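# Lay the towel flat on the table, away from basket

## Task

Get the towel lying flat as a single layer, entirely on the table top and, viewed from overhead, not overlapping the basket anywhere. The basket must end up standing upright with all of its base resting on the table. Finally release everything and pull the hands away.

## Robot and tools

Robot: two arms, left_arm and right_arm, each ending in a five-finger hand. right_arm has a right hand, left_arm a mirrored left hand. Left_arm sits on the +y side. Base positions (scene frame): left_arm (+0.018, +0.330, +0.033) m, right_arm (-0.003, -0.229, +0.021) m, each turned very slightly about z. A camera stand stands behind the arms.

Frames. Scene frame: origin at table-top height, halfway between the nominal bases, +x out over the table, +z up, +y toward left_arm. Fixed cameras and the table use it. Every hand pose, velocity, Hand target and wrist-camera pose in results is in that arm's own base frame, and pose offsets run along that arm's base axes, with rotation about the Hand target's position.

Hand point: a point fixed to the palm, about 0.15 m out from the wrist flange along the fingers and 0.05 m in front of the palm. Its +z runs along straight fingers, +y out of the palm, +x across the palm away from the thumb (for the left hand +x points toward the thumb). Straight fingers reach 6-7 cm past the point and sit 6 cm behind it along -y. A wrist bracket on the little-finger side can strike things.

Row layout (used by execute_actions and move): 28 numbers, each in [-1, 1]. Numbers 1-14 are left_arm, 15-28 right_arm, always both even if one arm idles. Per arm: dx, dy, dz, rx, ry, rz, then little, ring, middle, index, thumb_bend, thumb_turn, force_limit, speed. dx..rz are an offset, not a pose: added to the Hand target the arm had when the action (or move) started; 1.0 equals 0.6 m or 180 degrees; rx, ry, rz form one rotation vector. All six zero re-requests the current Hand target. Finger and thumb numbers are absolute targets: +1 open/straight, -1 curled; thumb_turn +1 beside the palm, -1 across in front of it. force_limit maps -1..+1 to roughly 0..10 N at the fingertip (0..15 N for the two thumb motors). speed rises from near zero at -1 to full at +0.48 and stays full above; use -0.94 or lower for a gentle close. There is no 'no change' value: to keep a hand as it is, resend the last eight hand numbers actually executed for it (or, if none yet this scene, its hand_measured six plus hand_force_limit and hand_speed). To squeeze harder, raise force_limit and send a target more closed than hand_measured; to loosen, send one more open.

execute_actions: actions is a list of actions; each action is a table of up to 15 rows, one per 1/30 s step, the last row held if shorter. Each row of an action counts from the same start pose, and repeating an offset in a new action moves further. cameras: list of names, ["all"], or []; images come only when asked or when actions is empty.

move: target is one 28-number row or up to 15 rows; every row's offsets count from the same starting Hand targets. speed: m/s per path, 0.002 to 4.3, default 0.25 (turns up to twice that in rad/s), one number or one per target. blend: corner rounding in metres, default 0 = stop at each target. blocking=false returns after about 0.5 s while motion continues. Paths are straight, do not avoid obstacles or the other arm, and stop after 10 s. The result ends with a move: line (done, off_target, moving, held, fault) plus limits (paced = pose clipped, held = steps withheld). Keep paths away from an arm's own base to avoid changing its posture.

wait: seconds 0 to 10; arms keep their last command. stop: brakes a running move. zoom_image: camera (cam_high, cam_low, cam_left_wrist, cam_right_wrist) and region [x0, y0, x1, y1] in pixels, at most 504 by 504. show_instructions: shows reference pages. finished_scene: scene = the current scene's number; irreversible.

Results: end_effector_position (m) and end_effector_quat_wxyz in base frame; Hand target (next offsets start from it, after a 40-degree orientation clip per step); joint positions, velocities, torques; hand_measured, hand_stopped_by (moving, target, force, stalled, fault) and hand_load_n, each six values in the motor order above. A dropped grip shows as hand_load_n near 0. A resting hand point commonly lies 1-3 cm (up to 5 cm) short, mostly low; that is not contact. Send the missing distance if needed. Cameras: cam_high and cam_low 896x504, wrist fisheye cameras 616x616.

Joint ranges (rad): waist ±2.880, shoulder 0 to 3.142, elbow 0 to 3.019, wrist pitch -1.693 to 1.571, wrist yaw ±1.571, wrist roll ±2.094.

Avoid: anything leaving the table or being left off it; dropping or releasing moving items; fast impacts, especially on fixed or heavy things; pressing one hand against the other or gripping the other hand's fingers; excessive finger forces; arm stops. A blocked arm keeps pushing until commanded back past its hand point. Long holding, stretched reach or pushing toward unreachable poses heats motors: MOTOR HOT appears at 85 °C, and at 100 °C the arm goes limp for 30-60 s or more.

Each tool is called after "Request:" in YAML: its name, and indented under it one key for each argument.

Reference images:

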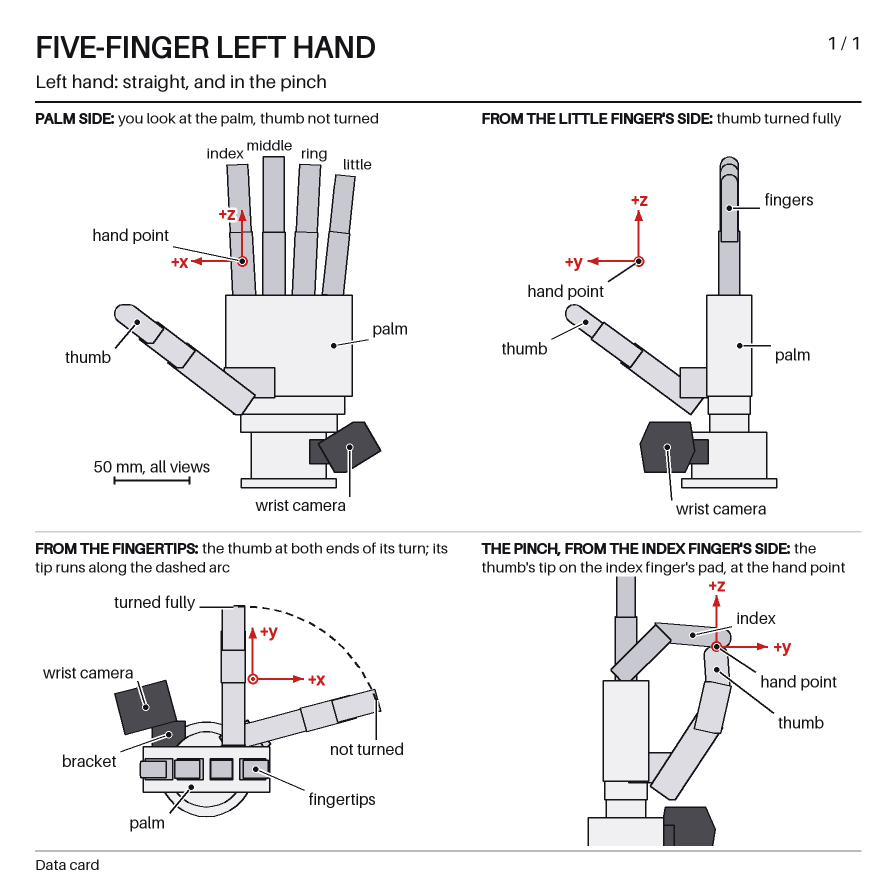

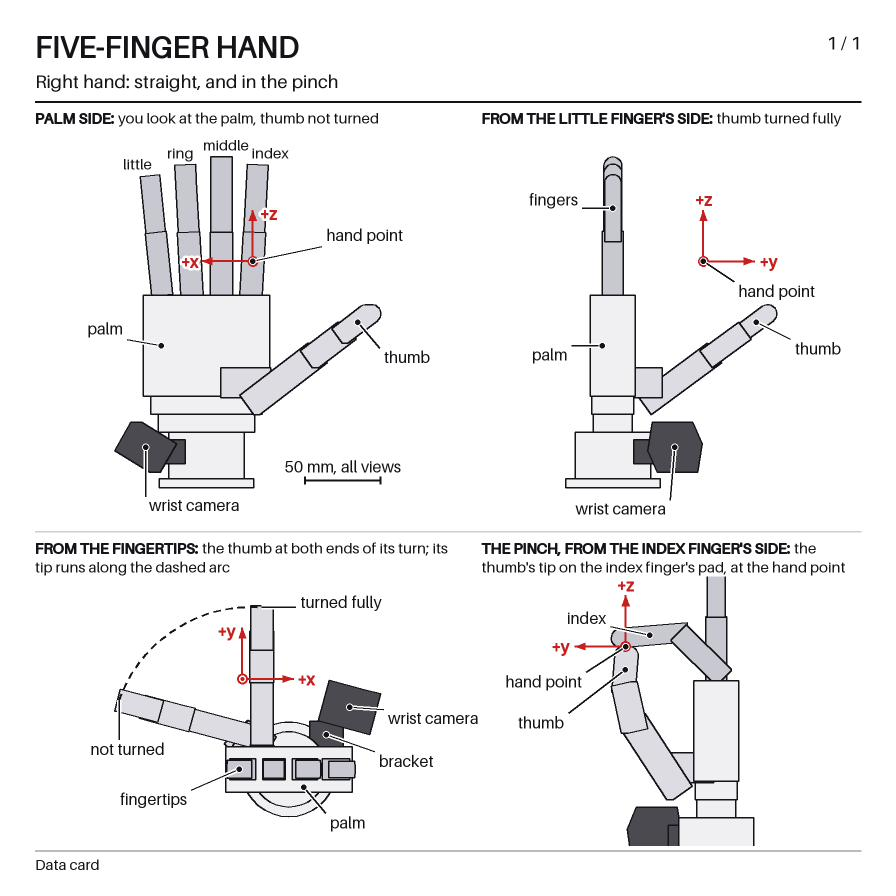

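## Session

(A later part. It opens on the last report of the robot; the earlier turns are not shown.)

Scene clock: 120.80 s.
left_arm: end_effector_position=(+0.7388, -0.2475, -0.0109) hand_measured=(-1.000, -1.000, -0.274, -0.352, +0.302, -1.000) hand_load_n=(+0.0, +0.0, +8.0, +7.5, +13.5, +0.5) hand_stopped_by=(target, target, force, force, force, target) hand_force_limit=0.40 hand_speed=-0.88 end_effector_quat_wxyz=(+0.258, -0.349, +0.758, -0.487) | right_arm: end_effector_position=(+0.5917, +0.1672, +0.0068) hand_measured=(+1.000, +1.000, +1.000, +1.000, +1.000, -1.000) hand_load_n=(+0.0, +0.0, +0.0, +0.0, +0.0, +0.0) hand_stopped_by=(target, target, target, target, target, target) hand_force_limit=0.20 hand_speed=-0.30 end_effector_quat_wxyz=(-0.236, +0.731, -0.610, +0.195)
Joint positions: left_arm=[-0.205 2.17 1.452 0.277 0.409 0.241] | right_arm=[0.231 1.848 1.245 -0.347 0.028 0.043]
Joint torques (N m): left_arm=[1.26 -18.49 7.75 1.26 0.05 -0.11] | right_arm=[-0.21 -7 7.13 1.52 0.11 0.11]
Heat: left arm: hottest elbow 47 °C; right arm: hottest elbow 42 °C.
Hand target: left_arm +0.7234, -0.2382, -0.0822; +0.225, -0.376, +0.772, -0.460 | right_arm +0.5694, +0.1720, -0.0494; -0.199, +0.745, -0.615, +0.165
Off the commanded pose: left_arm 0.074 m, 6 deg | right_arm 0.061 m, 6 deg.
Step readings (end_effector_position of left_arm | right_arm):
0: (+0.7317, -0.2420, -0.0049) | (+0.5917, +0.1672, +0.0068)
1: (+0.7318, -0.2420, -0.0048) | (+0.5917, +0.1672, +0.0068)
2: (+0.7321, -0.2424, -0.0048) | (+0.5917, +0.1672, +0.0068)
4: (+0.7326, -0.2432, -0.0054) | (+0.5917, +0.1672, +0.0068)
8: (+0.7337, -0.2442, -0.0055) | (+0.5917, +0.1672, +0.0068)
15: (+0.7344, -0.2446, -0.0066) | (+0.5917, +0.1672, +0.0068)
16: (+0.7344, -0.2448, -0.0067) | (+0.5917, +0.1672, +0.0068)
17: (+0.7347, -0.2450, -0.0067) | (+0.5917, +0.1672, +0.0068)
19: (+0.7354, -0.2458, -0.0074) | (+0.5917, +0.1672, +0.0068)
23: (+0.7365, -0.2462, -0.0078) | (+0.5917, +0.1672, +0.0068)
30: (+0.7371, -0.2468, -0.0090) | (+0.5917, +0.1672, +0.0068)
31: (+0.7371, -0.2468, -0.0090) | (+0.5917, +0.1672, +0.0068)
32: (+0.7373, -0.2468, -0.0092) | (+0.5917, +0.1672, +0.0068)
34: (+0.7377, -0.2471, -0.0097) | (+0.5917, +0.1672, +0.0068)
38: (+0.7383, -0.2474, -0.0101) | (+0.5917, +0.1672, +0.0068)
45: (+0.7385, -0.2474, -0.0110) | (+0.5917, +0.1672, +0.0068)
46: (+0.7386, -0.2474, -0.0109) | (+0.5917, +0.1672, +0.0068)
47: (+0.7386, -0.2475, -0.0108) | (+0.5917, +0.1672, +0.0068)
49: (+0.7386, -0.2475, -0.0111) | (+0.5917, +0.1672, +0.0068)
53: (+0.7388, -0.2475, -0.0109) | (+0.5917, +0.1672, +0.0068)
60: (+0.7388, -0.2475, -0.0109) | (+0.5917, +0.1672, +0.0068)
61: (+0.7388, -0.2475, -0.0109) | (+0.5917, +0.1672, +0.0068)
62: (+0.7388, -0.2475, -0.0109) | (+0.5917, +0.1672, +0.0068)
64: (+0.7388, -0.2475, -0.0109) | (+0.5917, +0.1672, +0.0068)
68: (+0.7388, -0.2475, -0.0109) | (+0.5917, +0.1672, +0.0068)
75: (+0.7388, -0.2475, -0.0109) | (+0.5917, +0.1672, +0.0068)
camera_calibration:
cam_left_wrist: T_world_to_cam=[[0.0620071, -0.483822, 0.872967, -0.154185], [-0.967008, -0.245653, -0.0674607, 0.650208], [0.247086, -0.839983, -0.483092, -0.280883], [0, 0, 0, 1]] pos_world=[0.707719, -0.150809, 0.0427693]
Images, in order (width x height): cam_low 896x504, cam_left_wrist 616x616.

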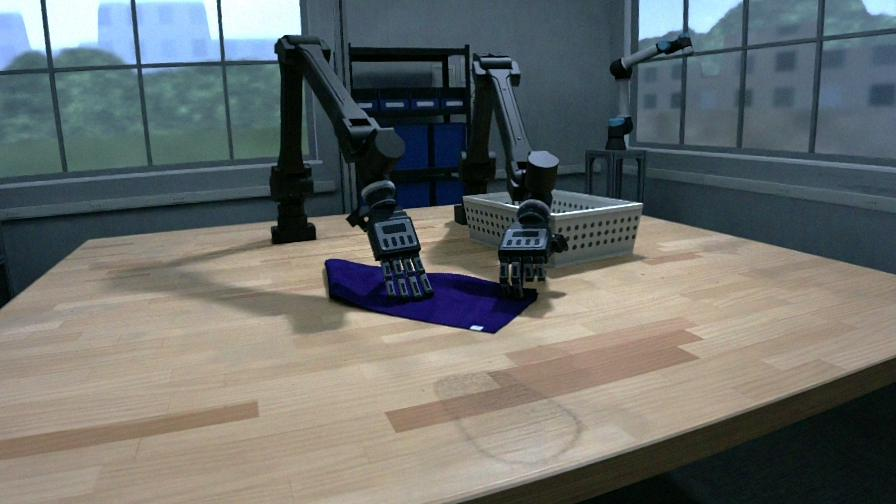

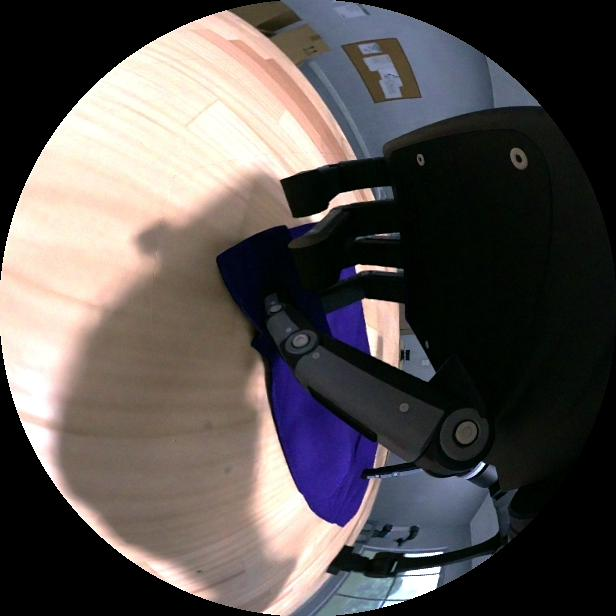

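Request:
move:
  target: [0,0,0.2,0,0,0,-1,-1,-0.7,-0.7,-0.25,-1,0.4,-0.88,0,0,0,0,0,0,1,1,1,1,1,-1,0.2,-0.3]
  speed: 0.08
  cameras: ["cam_low","cam_left_wrist"]

Request:
zoom_image:
  camera: "cam_low"
  region: [420, 190, 580, 340]

Request:
zoom_image:
  camera: "cam_left_wrist"
  region: [130, 130, 430, 430]

Scene clock: 123.33 s.
left_arm: end_effector_position=(+0.7105, -0.2416, +0.0139) hand_measured=(-1.000, -1.000, -0.274, -0.352, +0.302, -1.000) hand_load_n=(+0.0, +0.0, +8.5, +7.0, +13.0, +1.0) hand_stopped_by=(target, target, force, force, force, target) hand_force_limit=0.40 hand_speed=-0.88 end_effector_quat_wxyz=(+0.212, -0.377, +0.780, -0.452) | right_arm: end_effector_position=(+0.5917, +0.1672, +0.0068) hand_measured=(+1.000, +1.000, +1.000, +1.000, +1.000, -1.000) hand_load_n=(+0.0, +0.0, +0.0, +0.0, +0.0, +0.0) hand_stopped_by=(target, target, target, target, target, target) hand_force_limit=0.20 hand_speed=-0.30 end_effector_quat_wxyz=(-0.236, +0.731, -0.610, +0.195)
Joint positions: left_arm=[-0.205 2.08 1.452 0.049 0.409 0.241] | right_arm=[0.231 1.848 1.245 -0.347 0.028 0.043]
Joint torques (N m): left_arm=[1.38 -26.17 12.08 1.05 0.11 -0.1] | right_arm=[0.03 -7.71 6.79 1.66 0.12 0.11]
Heat: left arm: hottest elbow 47 °C; right arm: hottest elbow 42 °C.
Hand target: left_arm +0.7234, -0.2382, +0.0380; +0.225, -0.376, +0.772, -0.460 | right_arm +0.5694, +0.1720, -0.0493; -0.199, +0.745, -0.615, +0.165
Off the commanded pose: left_arm 0.027 m, 2 deg | right_arm 0.061 m, 6 deg.
move: off_target (left_arm, right_arm)
camera_calibration:
cam_left_wrist: T_world_to_cam=[[0.177831, -0.507957, 0.842826, -0.258852], [-0.967766, -0.245492, 0.056239, 0.624894], [0.17834, -0.825659, -0.535239, -0.204007], [0, 0, 0, 1]] pos_world=[0.687166, -0.146519, 0.0738314]
Images, in order (width x height): cam_low 896x504, cam_left_wrist 616x616.

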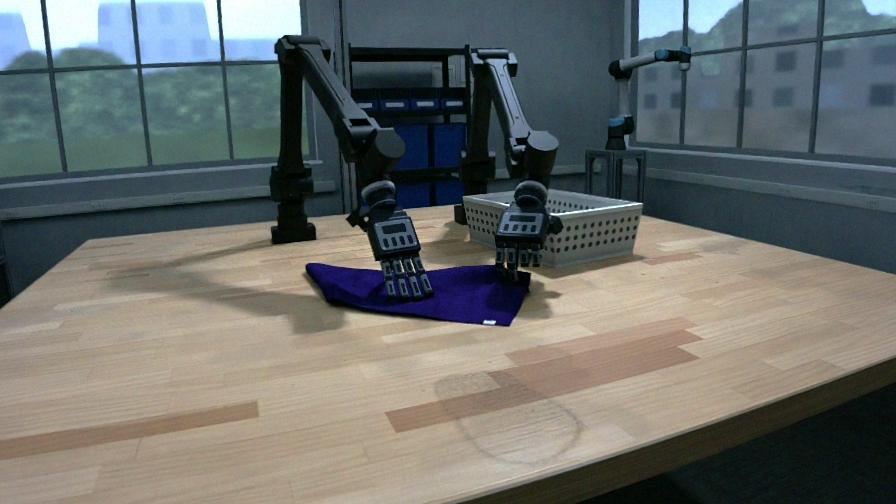

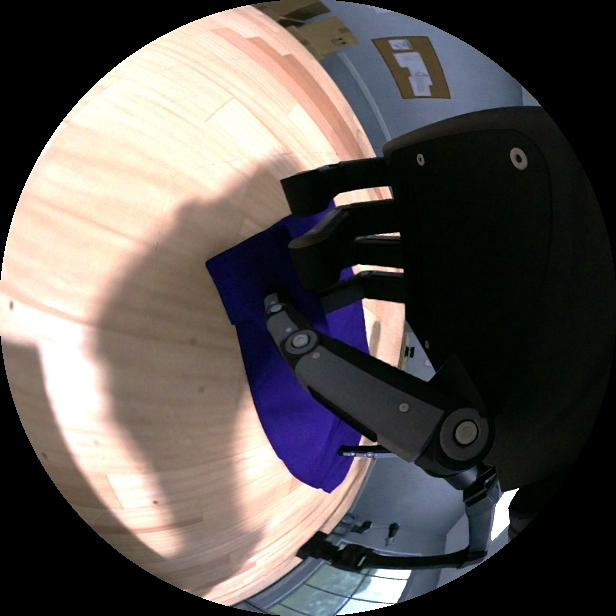

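Scaled by 3.150 from the camera's 896x504 image, which has a finer 1280x720 frame.

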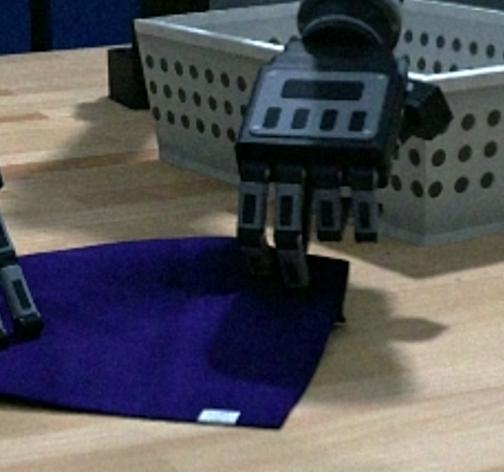

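Scaled by 1.680 from the camera's 616x616 image, which has a finer 880x880 frame.

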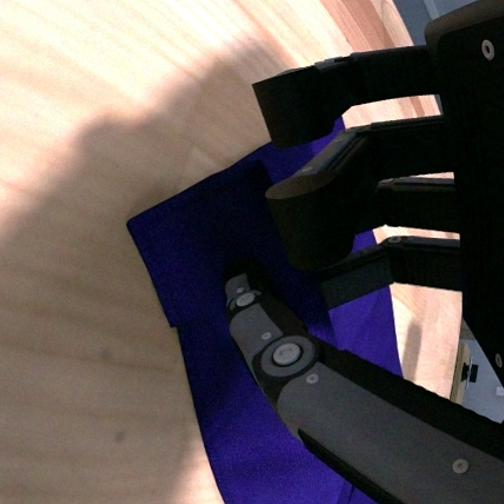

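Request:
move:
  target:
    - [0,0,0.1,0,0,0,-1,-1,-0.7,-0.7,-0.25,-1,0.4,-0.88,0,0,0.15,0,0,0,1,1,1,1,1,-1,0.2,-0.3]
    - [0,0,0.2,0,0,0,-1,-1,-0.7,-0.7,-0.25,-1,0.4,-0.88,-0.1,-0.1,0.4,0,0,0,1,1,1,1,1,-1,0.2,-0.3]
  speed: 0.12
  blend: 0.02
  cameras: ["all"]

Scene clock: 128.77 s.
left_arm: end_effector_position=(+0.7055, -0.2406, +0.1173) hand_measured=(-1.000, -1.000, -0.274, -0.352, +0.302, -1.000) hand_load_n=(+0.0, +0.0, +8.0, +6.5, +12.5, +0.5) hand_stopped_by=(target, target, force, force, force, target) hand_force_limit=0.40 hand_speed=-0.88 end_effector_quat_wxyz=(+0.202, -0.383, +0.784, -0.444) | right_arm: end_effector_position=(+0.4967, +0.1163, +0.1690) hand_measured=(+1.000, +1.000, +1.000, +1.000, +1.000, -1.000) hand_load_n=(+0.0, +0.0, -0.5, +0.0, +0.0, +0.0) hand_stopped_by=(target, target, target, target, target, target) hand_force_limit=0.20 hand_speed=-0.30 end_effector_quat_wxyz=(-0.187, +0.749, -0.617, +0.153)
Joint positions: left_arm=[-0.205 1.942 1.547 -0.213 0.409 0.241] | right_arm=[0.168 1.502 1.294 -0.874 -0.013 -0.022]
Joint torques (N m): left_arm=[1.44 -25.76 15.36 1.14 0.11 -0.1] | right_arm=[-2.37 -9.88 14.34 0.68 -0.09 0.04]
Heat: left arm: hottest elbow 48 °C; right arm: hottest elbow 42 °C.
Hand target: left_arm +0.7234, -0.2382, +0.1580; +0.225, -0.376, +0.772, -0.460 | right_arm +0.5093, +0.1121, +0.1907; -0.199, +0.745, -0.615, +0.165
Off the commanded pose: left_arm 0.044 m, 4 deg | right_arm 0.025 m, 2 deg.
move: off_target (left_arm, right_arm)
camera_calibration:
cam_left_wrist: T_world_to_cam=[[0.201329, -0.512831, 0.834549, -0.361467], [-0.965832, -0.245888, 0.0819015, 0.609935], [0.163204, -0.822523, -0.544813, -0.134253], [0, 0, 0, 1]] pos_world=[0.683779, -0.145821, 0.178564]
cam_right_wrist: T_world_to_cam=[[-0.794819, -0.3982, -0.45793, 0.518616], [-0.574178, 0.737718, 0.355093, 0.13728], [0.196425, 0.545168, -0.81499, 0.0948564], [0, 0, 0, 1]] pos_world=[0.472396, 0.0535262, 0.26605]

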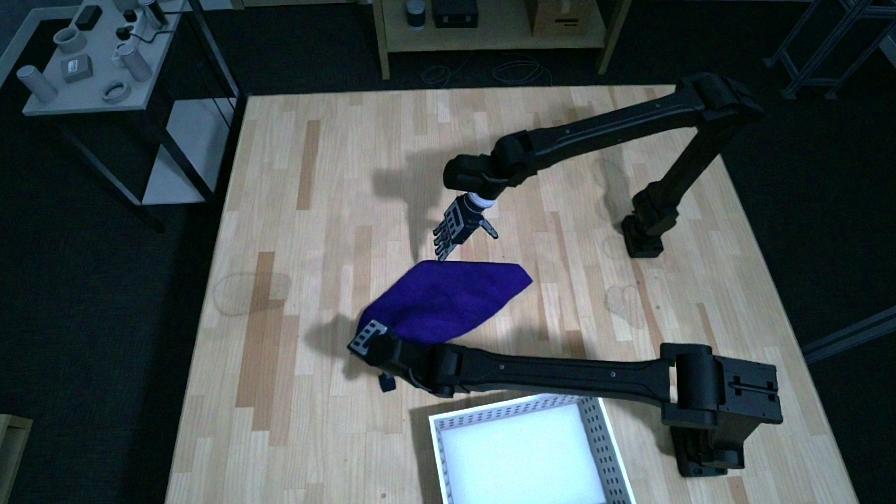

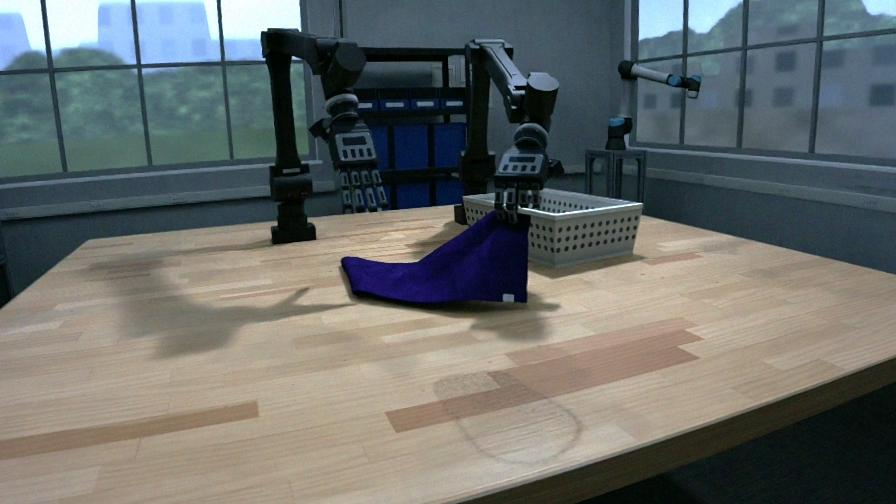

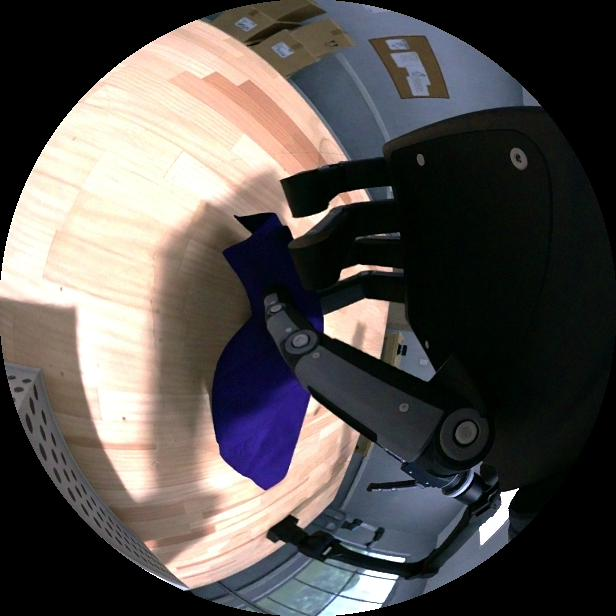

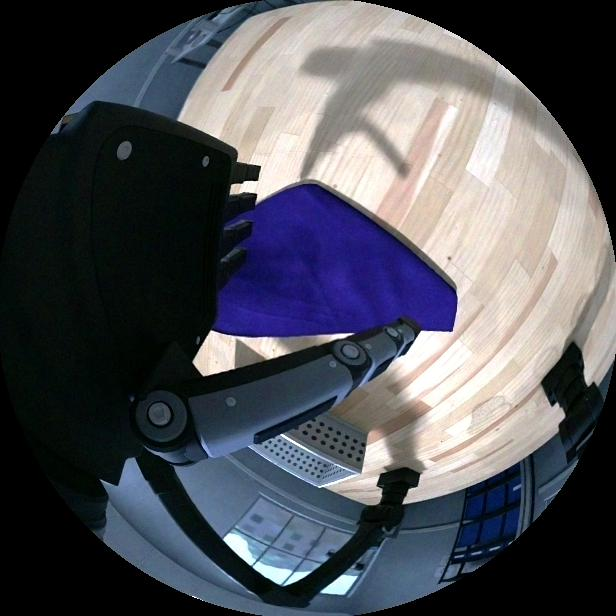

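Request:
move:
  target:
    - [0,0,0.15,0,0,0,-1,-1,-0.7,-0.7,-0.25,-1,0.4,-0.88,-0.35,-0.6,0.15,0,0,-0.1,1,1,1,1,1,-1,0.2,-0.3]
    - [-0.172,-0.365,0.237,0,0,-0.05,-1,-1,-0.7,-0.7,-0.25,-1,0.4,-0.88,-0.35,-0.6,0.15,0,0,-0.1,1,1,1,1,1,-1,0.2,-0.3]
  speed: 0.15
  blend: 0.0
  cameras: ["cam_high","cam_low"]

Scene clock: 136.63 s.
left_arm: end_effector_position=(+0.6122, -0.4496, +0.2711) hand_measured=(-1.000, -1.000, -0.274, -0.352, +0.302, -1.000) hand_load_n=(+0.0, +0.0, +8.0, +6.5, +13.0, +0.5) hand_stopped_by=(target, target, force, force, force, target) hand_force_limit=0.40 hand_speed=-0.88 end_effector_quat_wxyz=(+0.179, -0.315, +0.810, -0.460) | right_arm: end_effector_position=(+0.2940, -0.2376, +0.2666) hand_measured=(+1.000, +1.000, +1.000, +1.000, +1.000, -1.000) hand_load_n=(+0.0, +0.0, +0.0, +0.0, +0.0, +0.0) hand_stopped_by=(target, target, target, target, target, target) hand_force_limit=0.20 hand_speed=-0.30 end_effector_quat_wxyz=(+0.171, -0.639, +0.726, -0.185)
Joint positions: left_arm=[-0.543 1.846 1.806 -0.517 0.244 0.149] | right_arm=[-0.817 1.214 1.278 -1.235 -0.325 -0.624]
Joint torques (N m): left_arm=[0.38 -23.3 16.64 1.14 -0.02 -0.2] | right_arm=[-2.37 -3.37 14.68 0.7 -0.32 0.04]
Heat: left arm: hottest elbow 49 °C; right arm: hottest elbow 43 °C.
Hand target: left_arm +0.6201, -0.4573, +0.3000; +0.188, -0.315, +0.799, -0.477 | right_arm +0.2992, -0.2478, +0.2806; +0.171, -0.639, +0.724, -0.194
Off the commanded pose: left_arm 0.031 m, 3 deg | right_arm 0.018 m, 1 deg.
move: off_target (left_arm, right_arm)
Images, in order (width x height): cam_high 896x504, cam_low 896x504.

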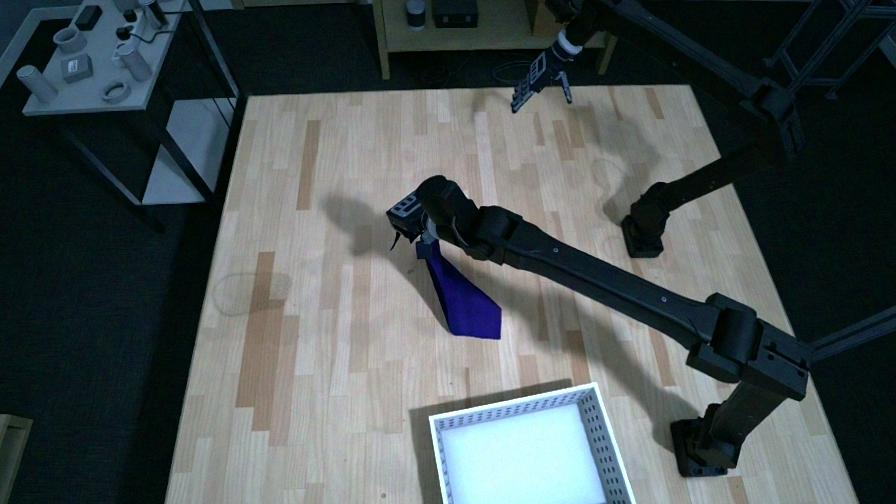

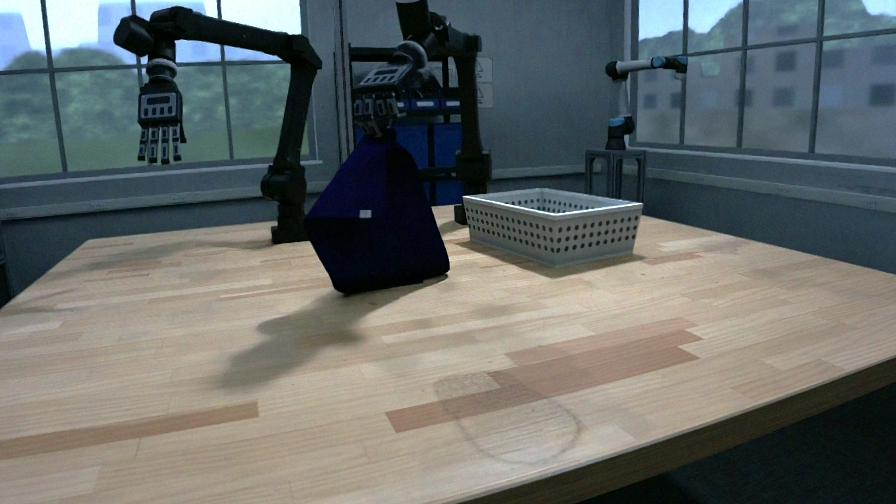

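Request:
zoom_image:
  camera: "cam_low"
  region: [280, 70, 480, 310]

Request:
zoom_image:
  camera: "cam_high"
  region: [370, 160, 530, 350]

Scaled by 2.100 from the camera's 896x504 image, which has a finer 1280x720 frame.

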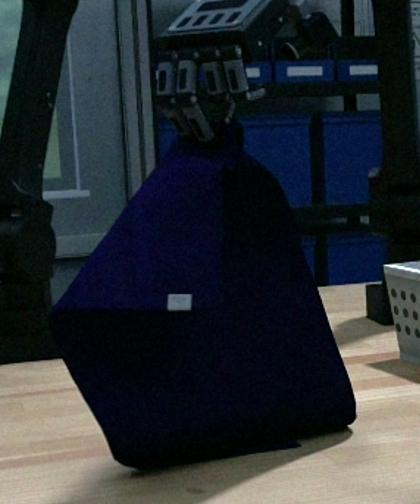

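Scaled by 2.653 from the camera's 896x504 image, which has a finer 1280x720 frame.

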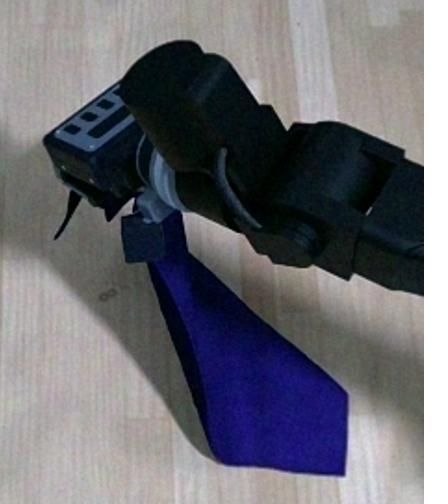

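Request:
wait:
  seconds: 0.1
  cameras: ["cam_left_wrist","cam_right_wrist"]

Request:
zoom_image:
  camera: "cam_left_wrist"
  region: [130, 180, 430, 480]

Scene clock: 138.00 s.
left_arm: end_effector_position=(+0.6122, -0.4496, +0.2712) hand_measured=(-1.000, -1.000, -0.274, -0.352, +0.302, -1.000) hand_load_n=(+0.0, +0.0, +8.0, +6.5, +12.5, +0.5) hand_stopped_by=(target, target, force, force, force, target) hand_force_limit=0.40 hand_speed=-0.88 end_effector_quat_wxyz=(+0.179, -0.315, +0.810, -0.460) | right_arm: end_effector_position=(+0.2940, -0.2376, +0.2666) hand_measured=(+1.000, +1.000, +1.000, +1.000, +1.000, -1.000) hand_load_n=(+0.0, +0.0, +0.0, +0.0, +0.0, +0.0) hand_stopped_by=(target, target, target, target, target, target) hand_force_limit=0.20 hand_speed=-0.30 end_effector_quat_wxyz=(+0.171, -0.639, +0.726, -0.185)
Joint positions: left_arm=[-0.543 1.846 1.807 -0.517 0.244 0.149] | right_arm=[-0.817 1.214 1.278 -1.235 -0.325 -0.624]
Joint torques (N m): left_arm=[0.73 -23.3 16.61 1.13 0 -0.22] | right_arm=[-1.73 -4.25 14.63 0.8 -0.34 0.03]
Heat: left arm: hottest elbow 50 °C; right arm: hottest elbow 43 °C.
Hand target: left_arm +0.6201, -0.4573, +0.3001; +0.188, -0.315, +0.799, -0.477 | right_arm +0.2992, -0.2478, +0.2806; +0.171, -0.639, +0.724, -0.194
Off the commanded pose: left_arm 0.031 m, 3 deg | right_arm 0.018 m, 1 deg.
wait: 0.10 s; at rest from the start
camera_calibration:
cam_left_wrist: T_world_to_cam=[[0.0982834, -0.542856, 0.834055, -0.528603], [-0.993874, -0.0961088, 0.0545624, 0.54779], [0.0505405, -0.834308, -0.548977, -0.142356], [0, 0, 0, 1]] pos_world=[0.603582, -0.353076, 0.332845]
cam_right_wrist: T_world_to_cam=[[-0.869406, -0.12669, -0.47758, 0.352976], [-0.322793, 0.877424, 0.354868, 0.20666], [0.374082, 0.462684, -0.803733, 0.33233], [0, 0, 0, 1]] pos_world=[0.24927, -0.290374, 0.362342]
Images, in order (width x height): cam_left_wrist 616x616, cam_right_wrist 616x616.

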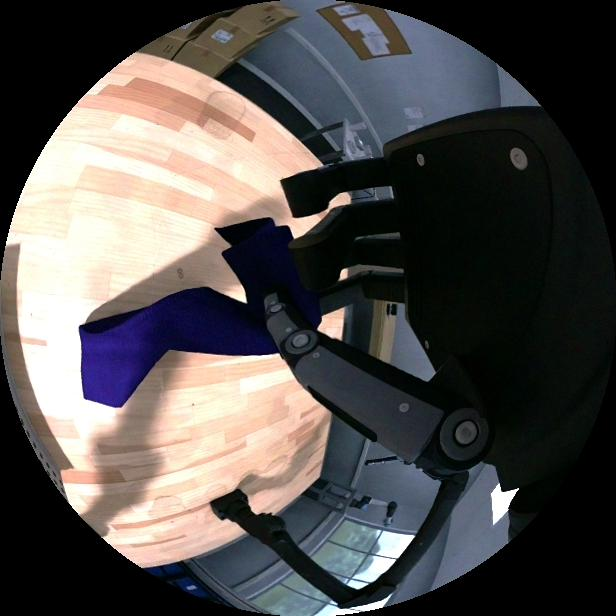

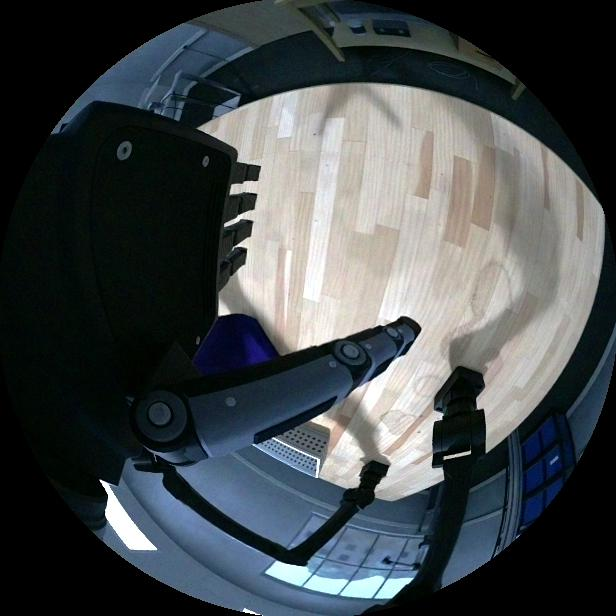

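Scaled by 1.680 from the camera's 616x616 image, which has a finer 880x880 frame.

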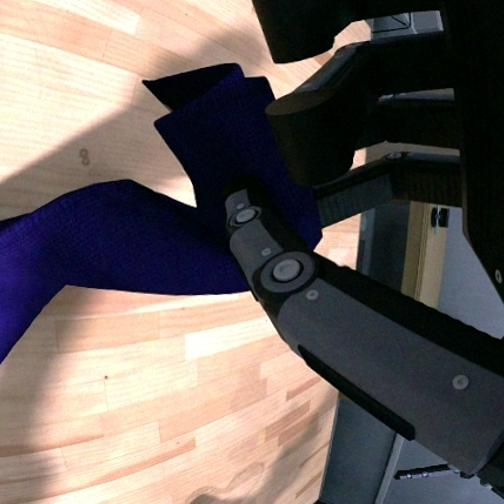

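Request:
move:
  target: [0,0,0,0,0,0,-1,-1,-0.7,-0.7,-0.25,-1,0.4,-0.88,0,0,0,0.0374,-0.1087,0.2867,1,1,1,1,1,1,0.2,-0.3]
  speed: 0.3
  cameras: ["all"]

Request:
zoom_image:
  camera: "cam_right_wrist"
  region: [200, 100, 560, 460]

Scene clock: 144.30 s.
left_arm: end_effector_position=(+0.6122, -0.4496, +0.2712) hand_measured=(-1.000, -1.000, -0.274, -0.352, +0.302, -1.000) hand_load_n=(+0.0, +0.0, +8.0, +6.5, +13.0, +0.5) hand_stopped_by=(target, target, force, force, force, target) hand_force_limit=0.40 hand_speed=-0.88 end_effector_quat_wxyz=(+0.179, -0.315, +0.810, -0.460) | right_arm: end_effector_position=(+0.2968, -0.2358, +0.2698) hand_measured=(+1.000, +1.000, +1.000, +1.000, +1.000, +1.000) hand_load_n=(+0.0, +0.0, +0.0, +0.0, +0.0, -0.5) hand_stopped_by=(target, target, target, target, target, target) hand_force_limit=0.20 hand_speed=-0.30 end_effector_quat_wxyz=(-0.371, +0.835, -0.365, +0.178)
Joint positions: left_arm=[-0.543 1.846 1.807 -0.517 0.244 0.149] | right_arm=[-0.944 1.409 1.416 -1.674 -0.844 -1.735]
Joint torques (N m): left_arm=[0.5 -23.36 16.65 1.2 0 -0.24] | right_arm=[-2.37 -7 12.94 -0.35 -0.69 0.09]
Heat: left arm: hottest elbow 51 °C; right arm: hottest elbow 43 °C.
Hand target: left_arm +0.6201, -0.4573, +0.3001; +0.188, -0.315, +0.799, -0.477 | right_arm +0.2992, -0.2479, +0.2807; -0.390, +0.838, -0.347, +0.162
Off the commanded pose: left_arm 0.031 m, 2 deg | right_arm 0.016 m, 4 deg.
joint sent to its limit (right arm) — joint 4 (wrist pitch), lower limit. The joint targets are off in orientation, not in position.
move: off_target (left_arm, right_arm)
camera_calibration:
cam_left_wrist: T_world_to_cam=[[0.0982834, -0.542856, 0.834055, -0.528603], [-0.993874, -0.0961088, 0.0545624, 0.54779], [0.0505405, -0.834308, -0.548977, -0.142356], [0, 0, 0, 1]] pos_world=[0.603582, -0.353076, 0.332845]
cam_right_wrist: T_world_to_cam=[[-0.301964, -0.621379, -0.722984, 0.138323], [-0.948315, 0.273392, 0.161106, 0.300302], [0.0975501, 0.734265, -0.671818, 0.443567], [0, 0, 0, 1]] pos_world=[0.283279, -0.321845, 0.349621]

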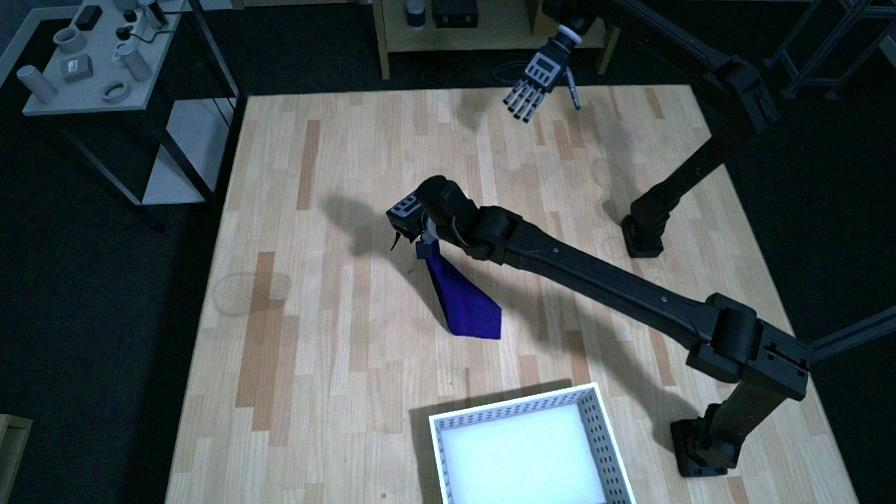

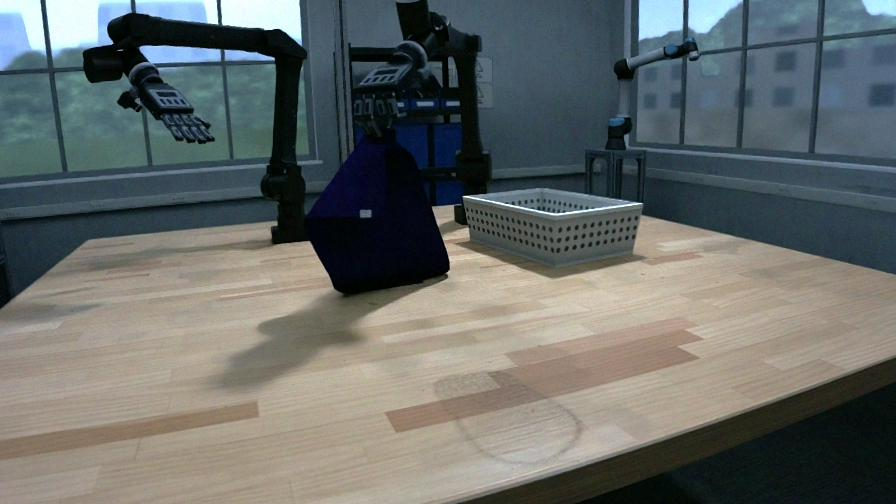

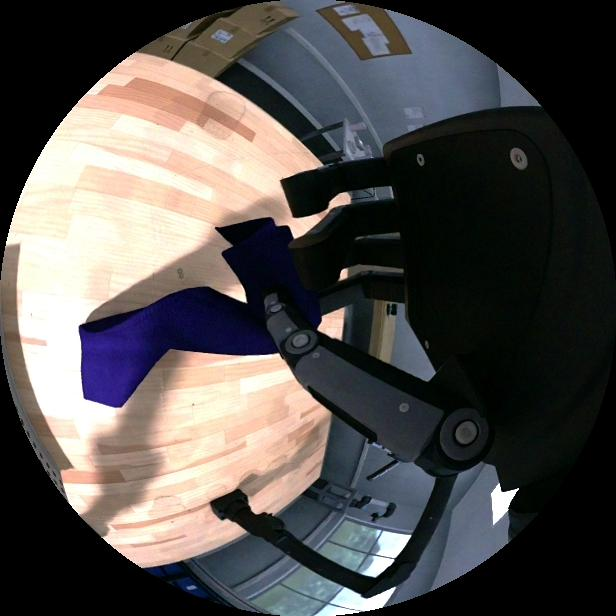

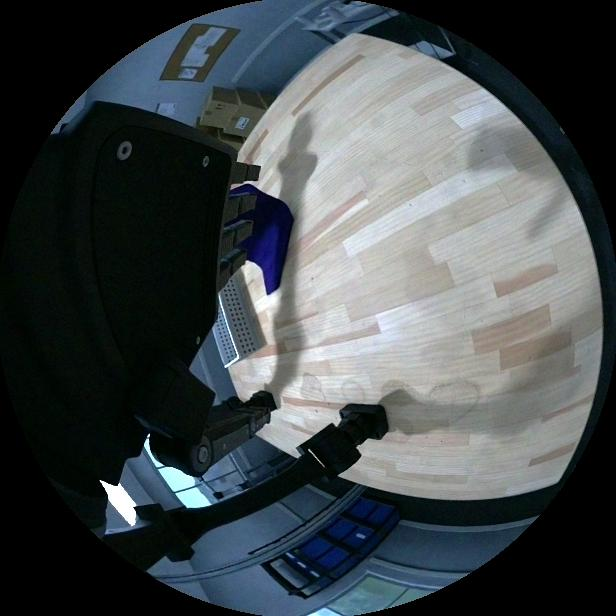

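Scaled by 1.400 from the camera's 616x616 image, which has a finer 880x880 frame.

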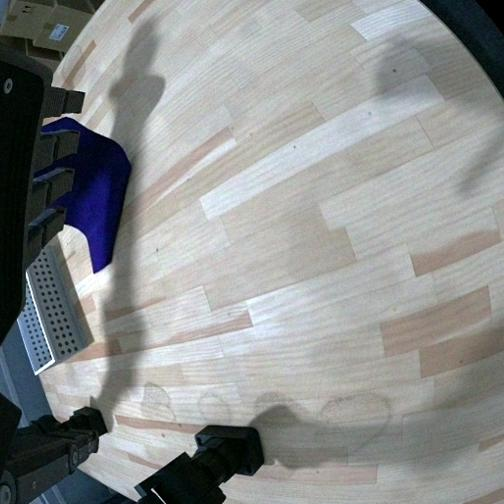

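Request:
move:
  target:
    - [0,0,0,0,0,0,-1,-1,-0.7,-0.7,-0.25,-1,0.4,-0.88,-0.083,-0.217,0.083,0,0,-0.139,1,1,1,1,1,1,0.2,-0.3]
    - [-0.15,-0.388,-0.17,0,0,-0.055,-1,-1,-0.7,-0.7,-0.25,-1,0.4,-0.88,-0.083,-0.217,0.083,0,0,-0.139,1,1,1,1,1,1,0.2,-0.3]
  speed: 0.15
  blend: 0.0
  cameras: ["all"]

Scene clock: 153.70 s.
left_arm: end_effector_position=(+0.5230, -0.6762, +0.1946) hand_measured=(-1.000, -1.000, -0.274, -0.352, +0.302, -1.000) hand_load_n=(+0.0, +0.0, +8.5, +6.5, +13.0, +0.5) hand_stopped_by=(target, target, force, force, force, target) hand_force_limit=0.40 hand_speed=-0.88 end_effector_quat_wxyz=(+0.146, -0.241, +0.830, -0.482) | right_arm: end_effector_position=(+0.2486, -0.3669, +0.3225) hand_measured=(+1.000, +1.000, +1.000, +1.000, +1.000, +1.000) hand_load_n=(+0.0, +0.0, +0.0, +0.0, +0.0, +0.0) hand_stopped_by=(target, target, target, target, target, target) hand_force_limit=0.20 hand_speed=-0.30 end_effector_quat_wxyz=(-0.335, +0.741, -0.524, +0.254)
Joint positions: left_arm=[-0.854 2.113 2.008 -0.414 0.122 0.081] | right_arm=[-1.224 1.527 1.676 -1.674 -0.866 -1.544]
Joint torques (N m): left_arm=[0.44 -24.59 16.47 1.48 -0.07 -0.21] | right_arm=[-1.79 -6.3 13.57 0.05 -0.72 0.19]
Heat: left arm: hottest elbow 53 °C; right arm: hottest elbow 44 °C.
Hand target: left_arm +0.5302, -0.6900, +0.1980; +0.146, -0.245, +0.823, -0.491 | right_arm +0.2495, -0.3781, +0.3305; -0.346, +0.743, -0.520, +0.242
Off the commanded pose: left_arm 0.016 m, 1 deg | right_arm 0.014 m, 2 deg.
joint sent to its limit (right arm) — joint 4 (wrist pitch), lower limit. The joint targets still meet the commanded pose.
move: off_target (left_arm, right_arm)
camera_calibration:
cam_left_wrist: T_world_to_cam=[[-0.0133593, -0.539872, 0.841641, -0.519908], [-0.996627, 0.0753457, 0.0325112, 0.563257], [-0.0809659, -0.838368, -0.539058, -0.304882], [0, 0, 0, 1]] pos_world=[0.529727, -0.578726, 0.254915]
cam_right_wrist: T_world_to_cam=[[-0.510139, -0.446371, -0.735195, 0.200286], [-0.765833, 0.624804, 0.152051, 0.368419], [0.391481, 0.640604, -0.660582, 0.468806], [0, 0, 0, 1]] pos_world=[0.200792, -0.441107, 0.400916]

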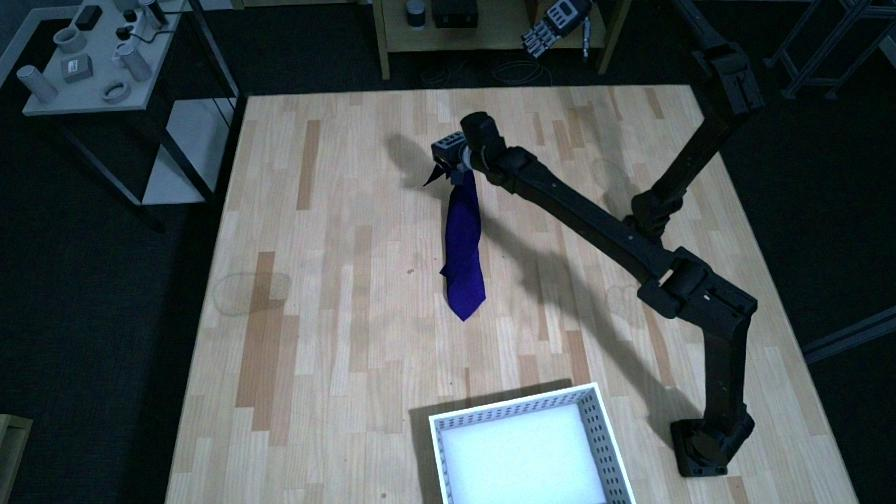

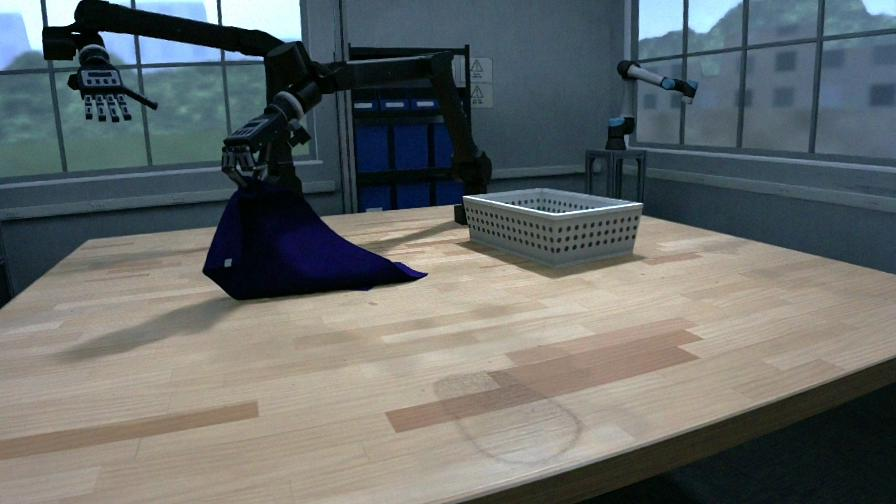

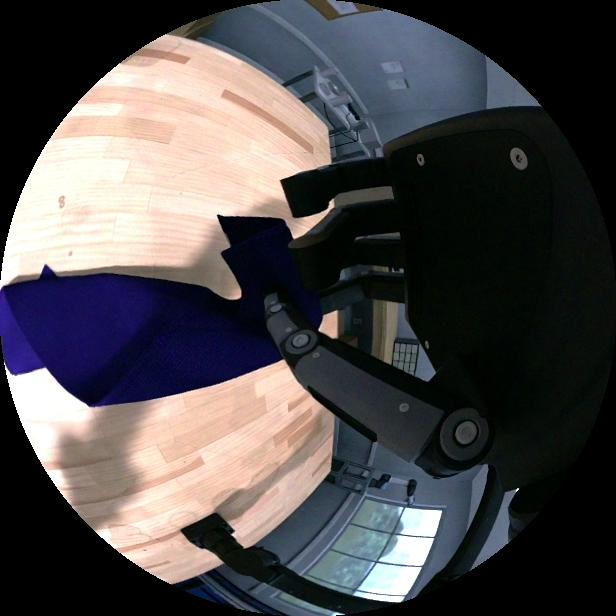

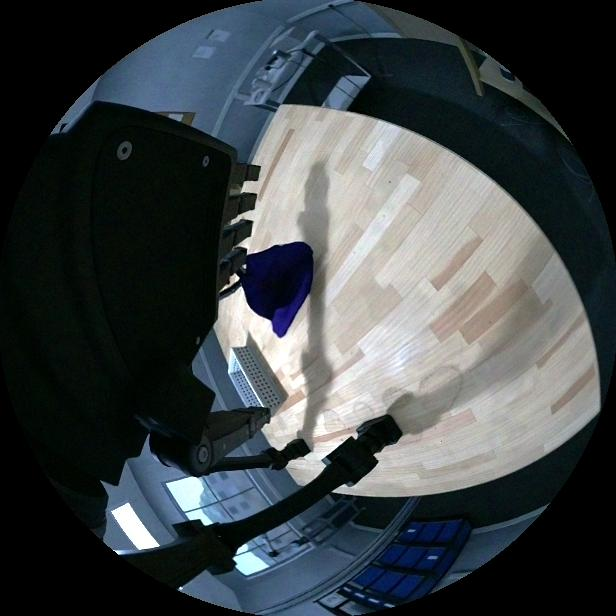

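Request:
zoom_image:
  camera: "cam_high"
  region: [380, 110, 540, 340]

Request:
zoom_image:
  camera: "cam_low"
  region: [180, 140, 440, 310]

Request:
zoom_image:
  camera: "cam_left_wrist"
  region: [0, 200, 320, 420]

Request:
zoom_image:
  camera: "cam_right_wrist"
  region: [200, 210, 350, 360]

Scaled by 2.191 from the camera's 896x504 image, which has a finer 1280x720 frame.

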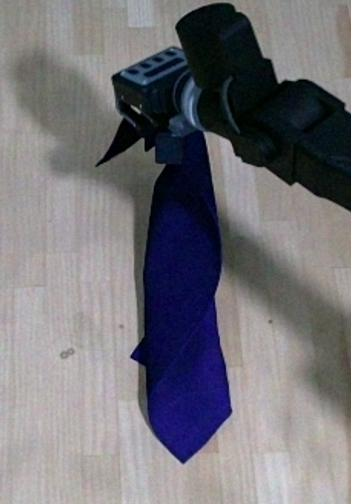

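Scaled by 1.938 from the camera's 896x504 image, which has a finer 1280x720 frame.

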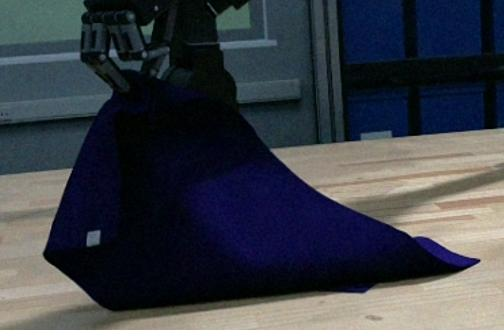

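Scaled by 1.575 from the camera's 616x616 image, which has a finer 880x880 frame.

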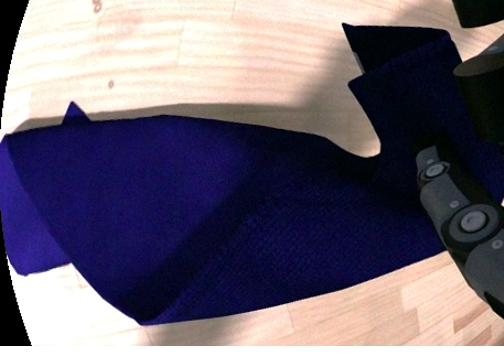

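Scaled by 3.360 from the camera's 616x616 image, which has a finer 880x880 frame.

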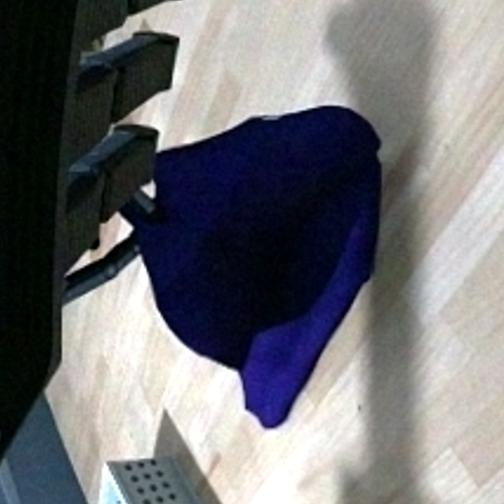

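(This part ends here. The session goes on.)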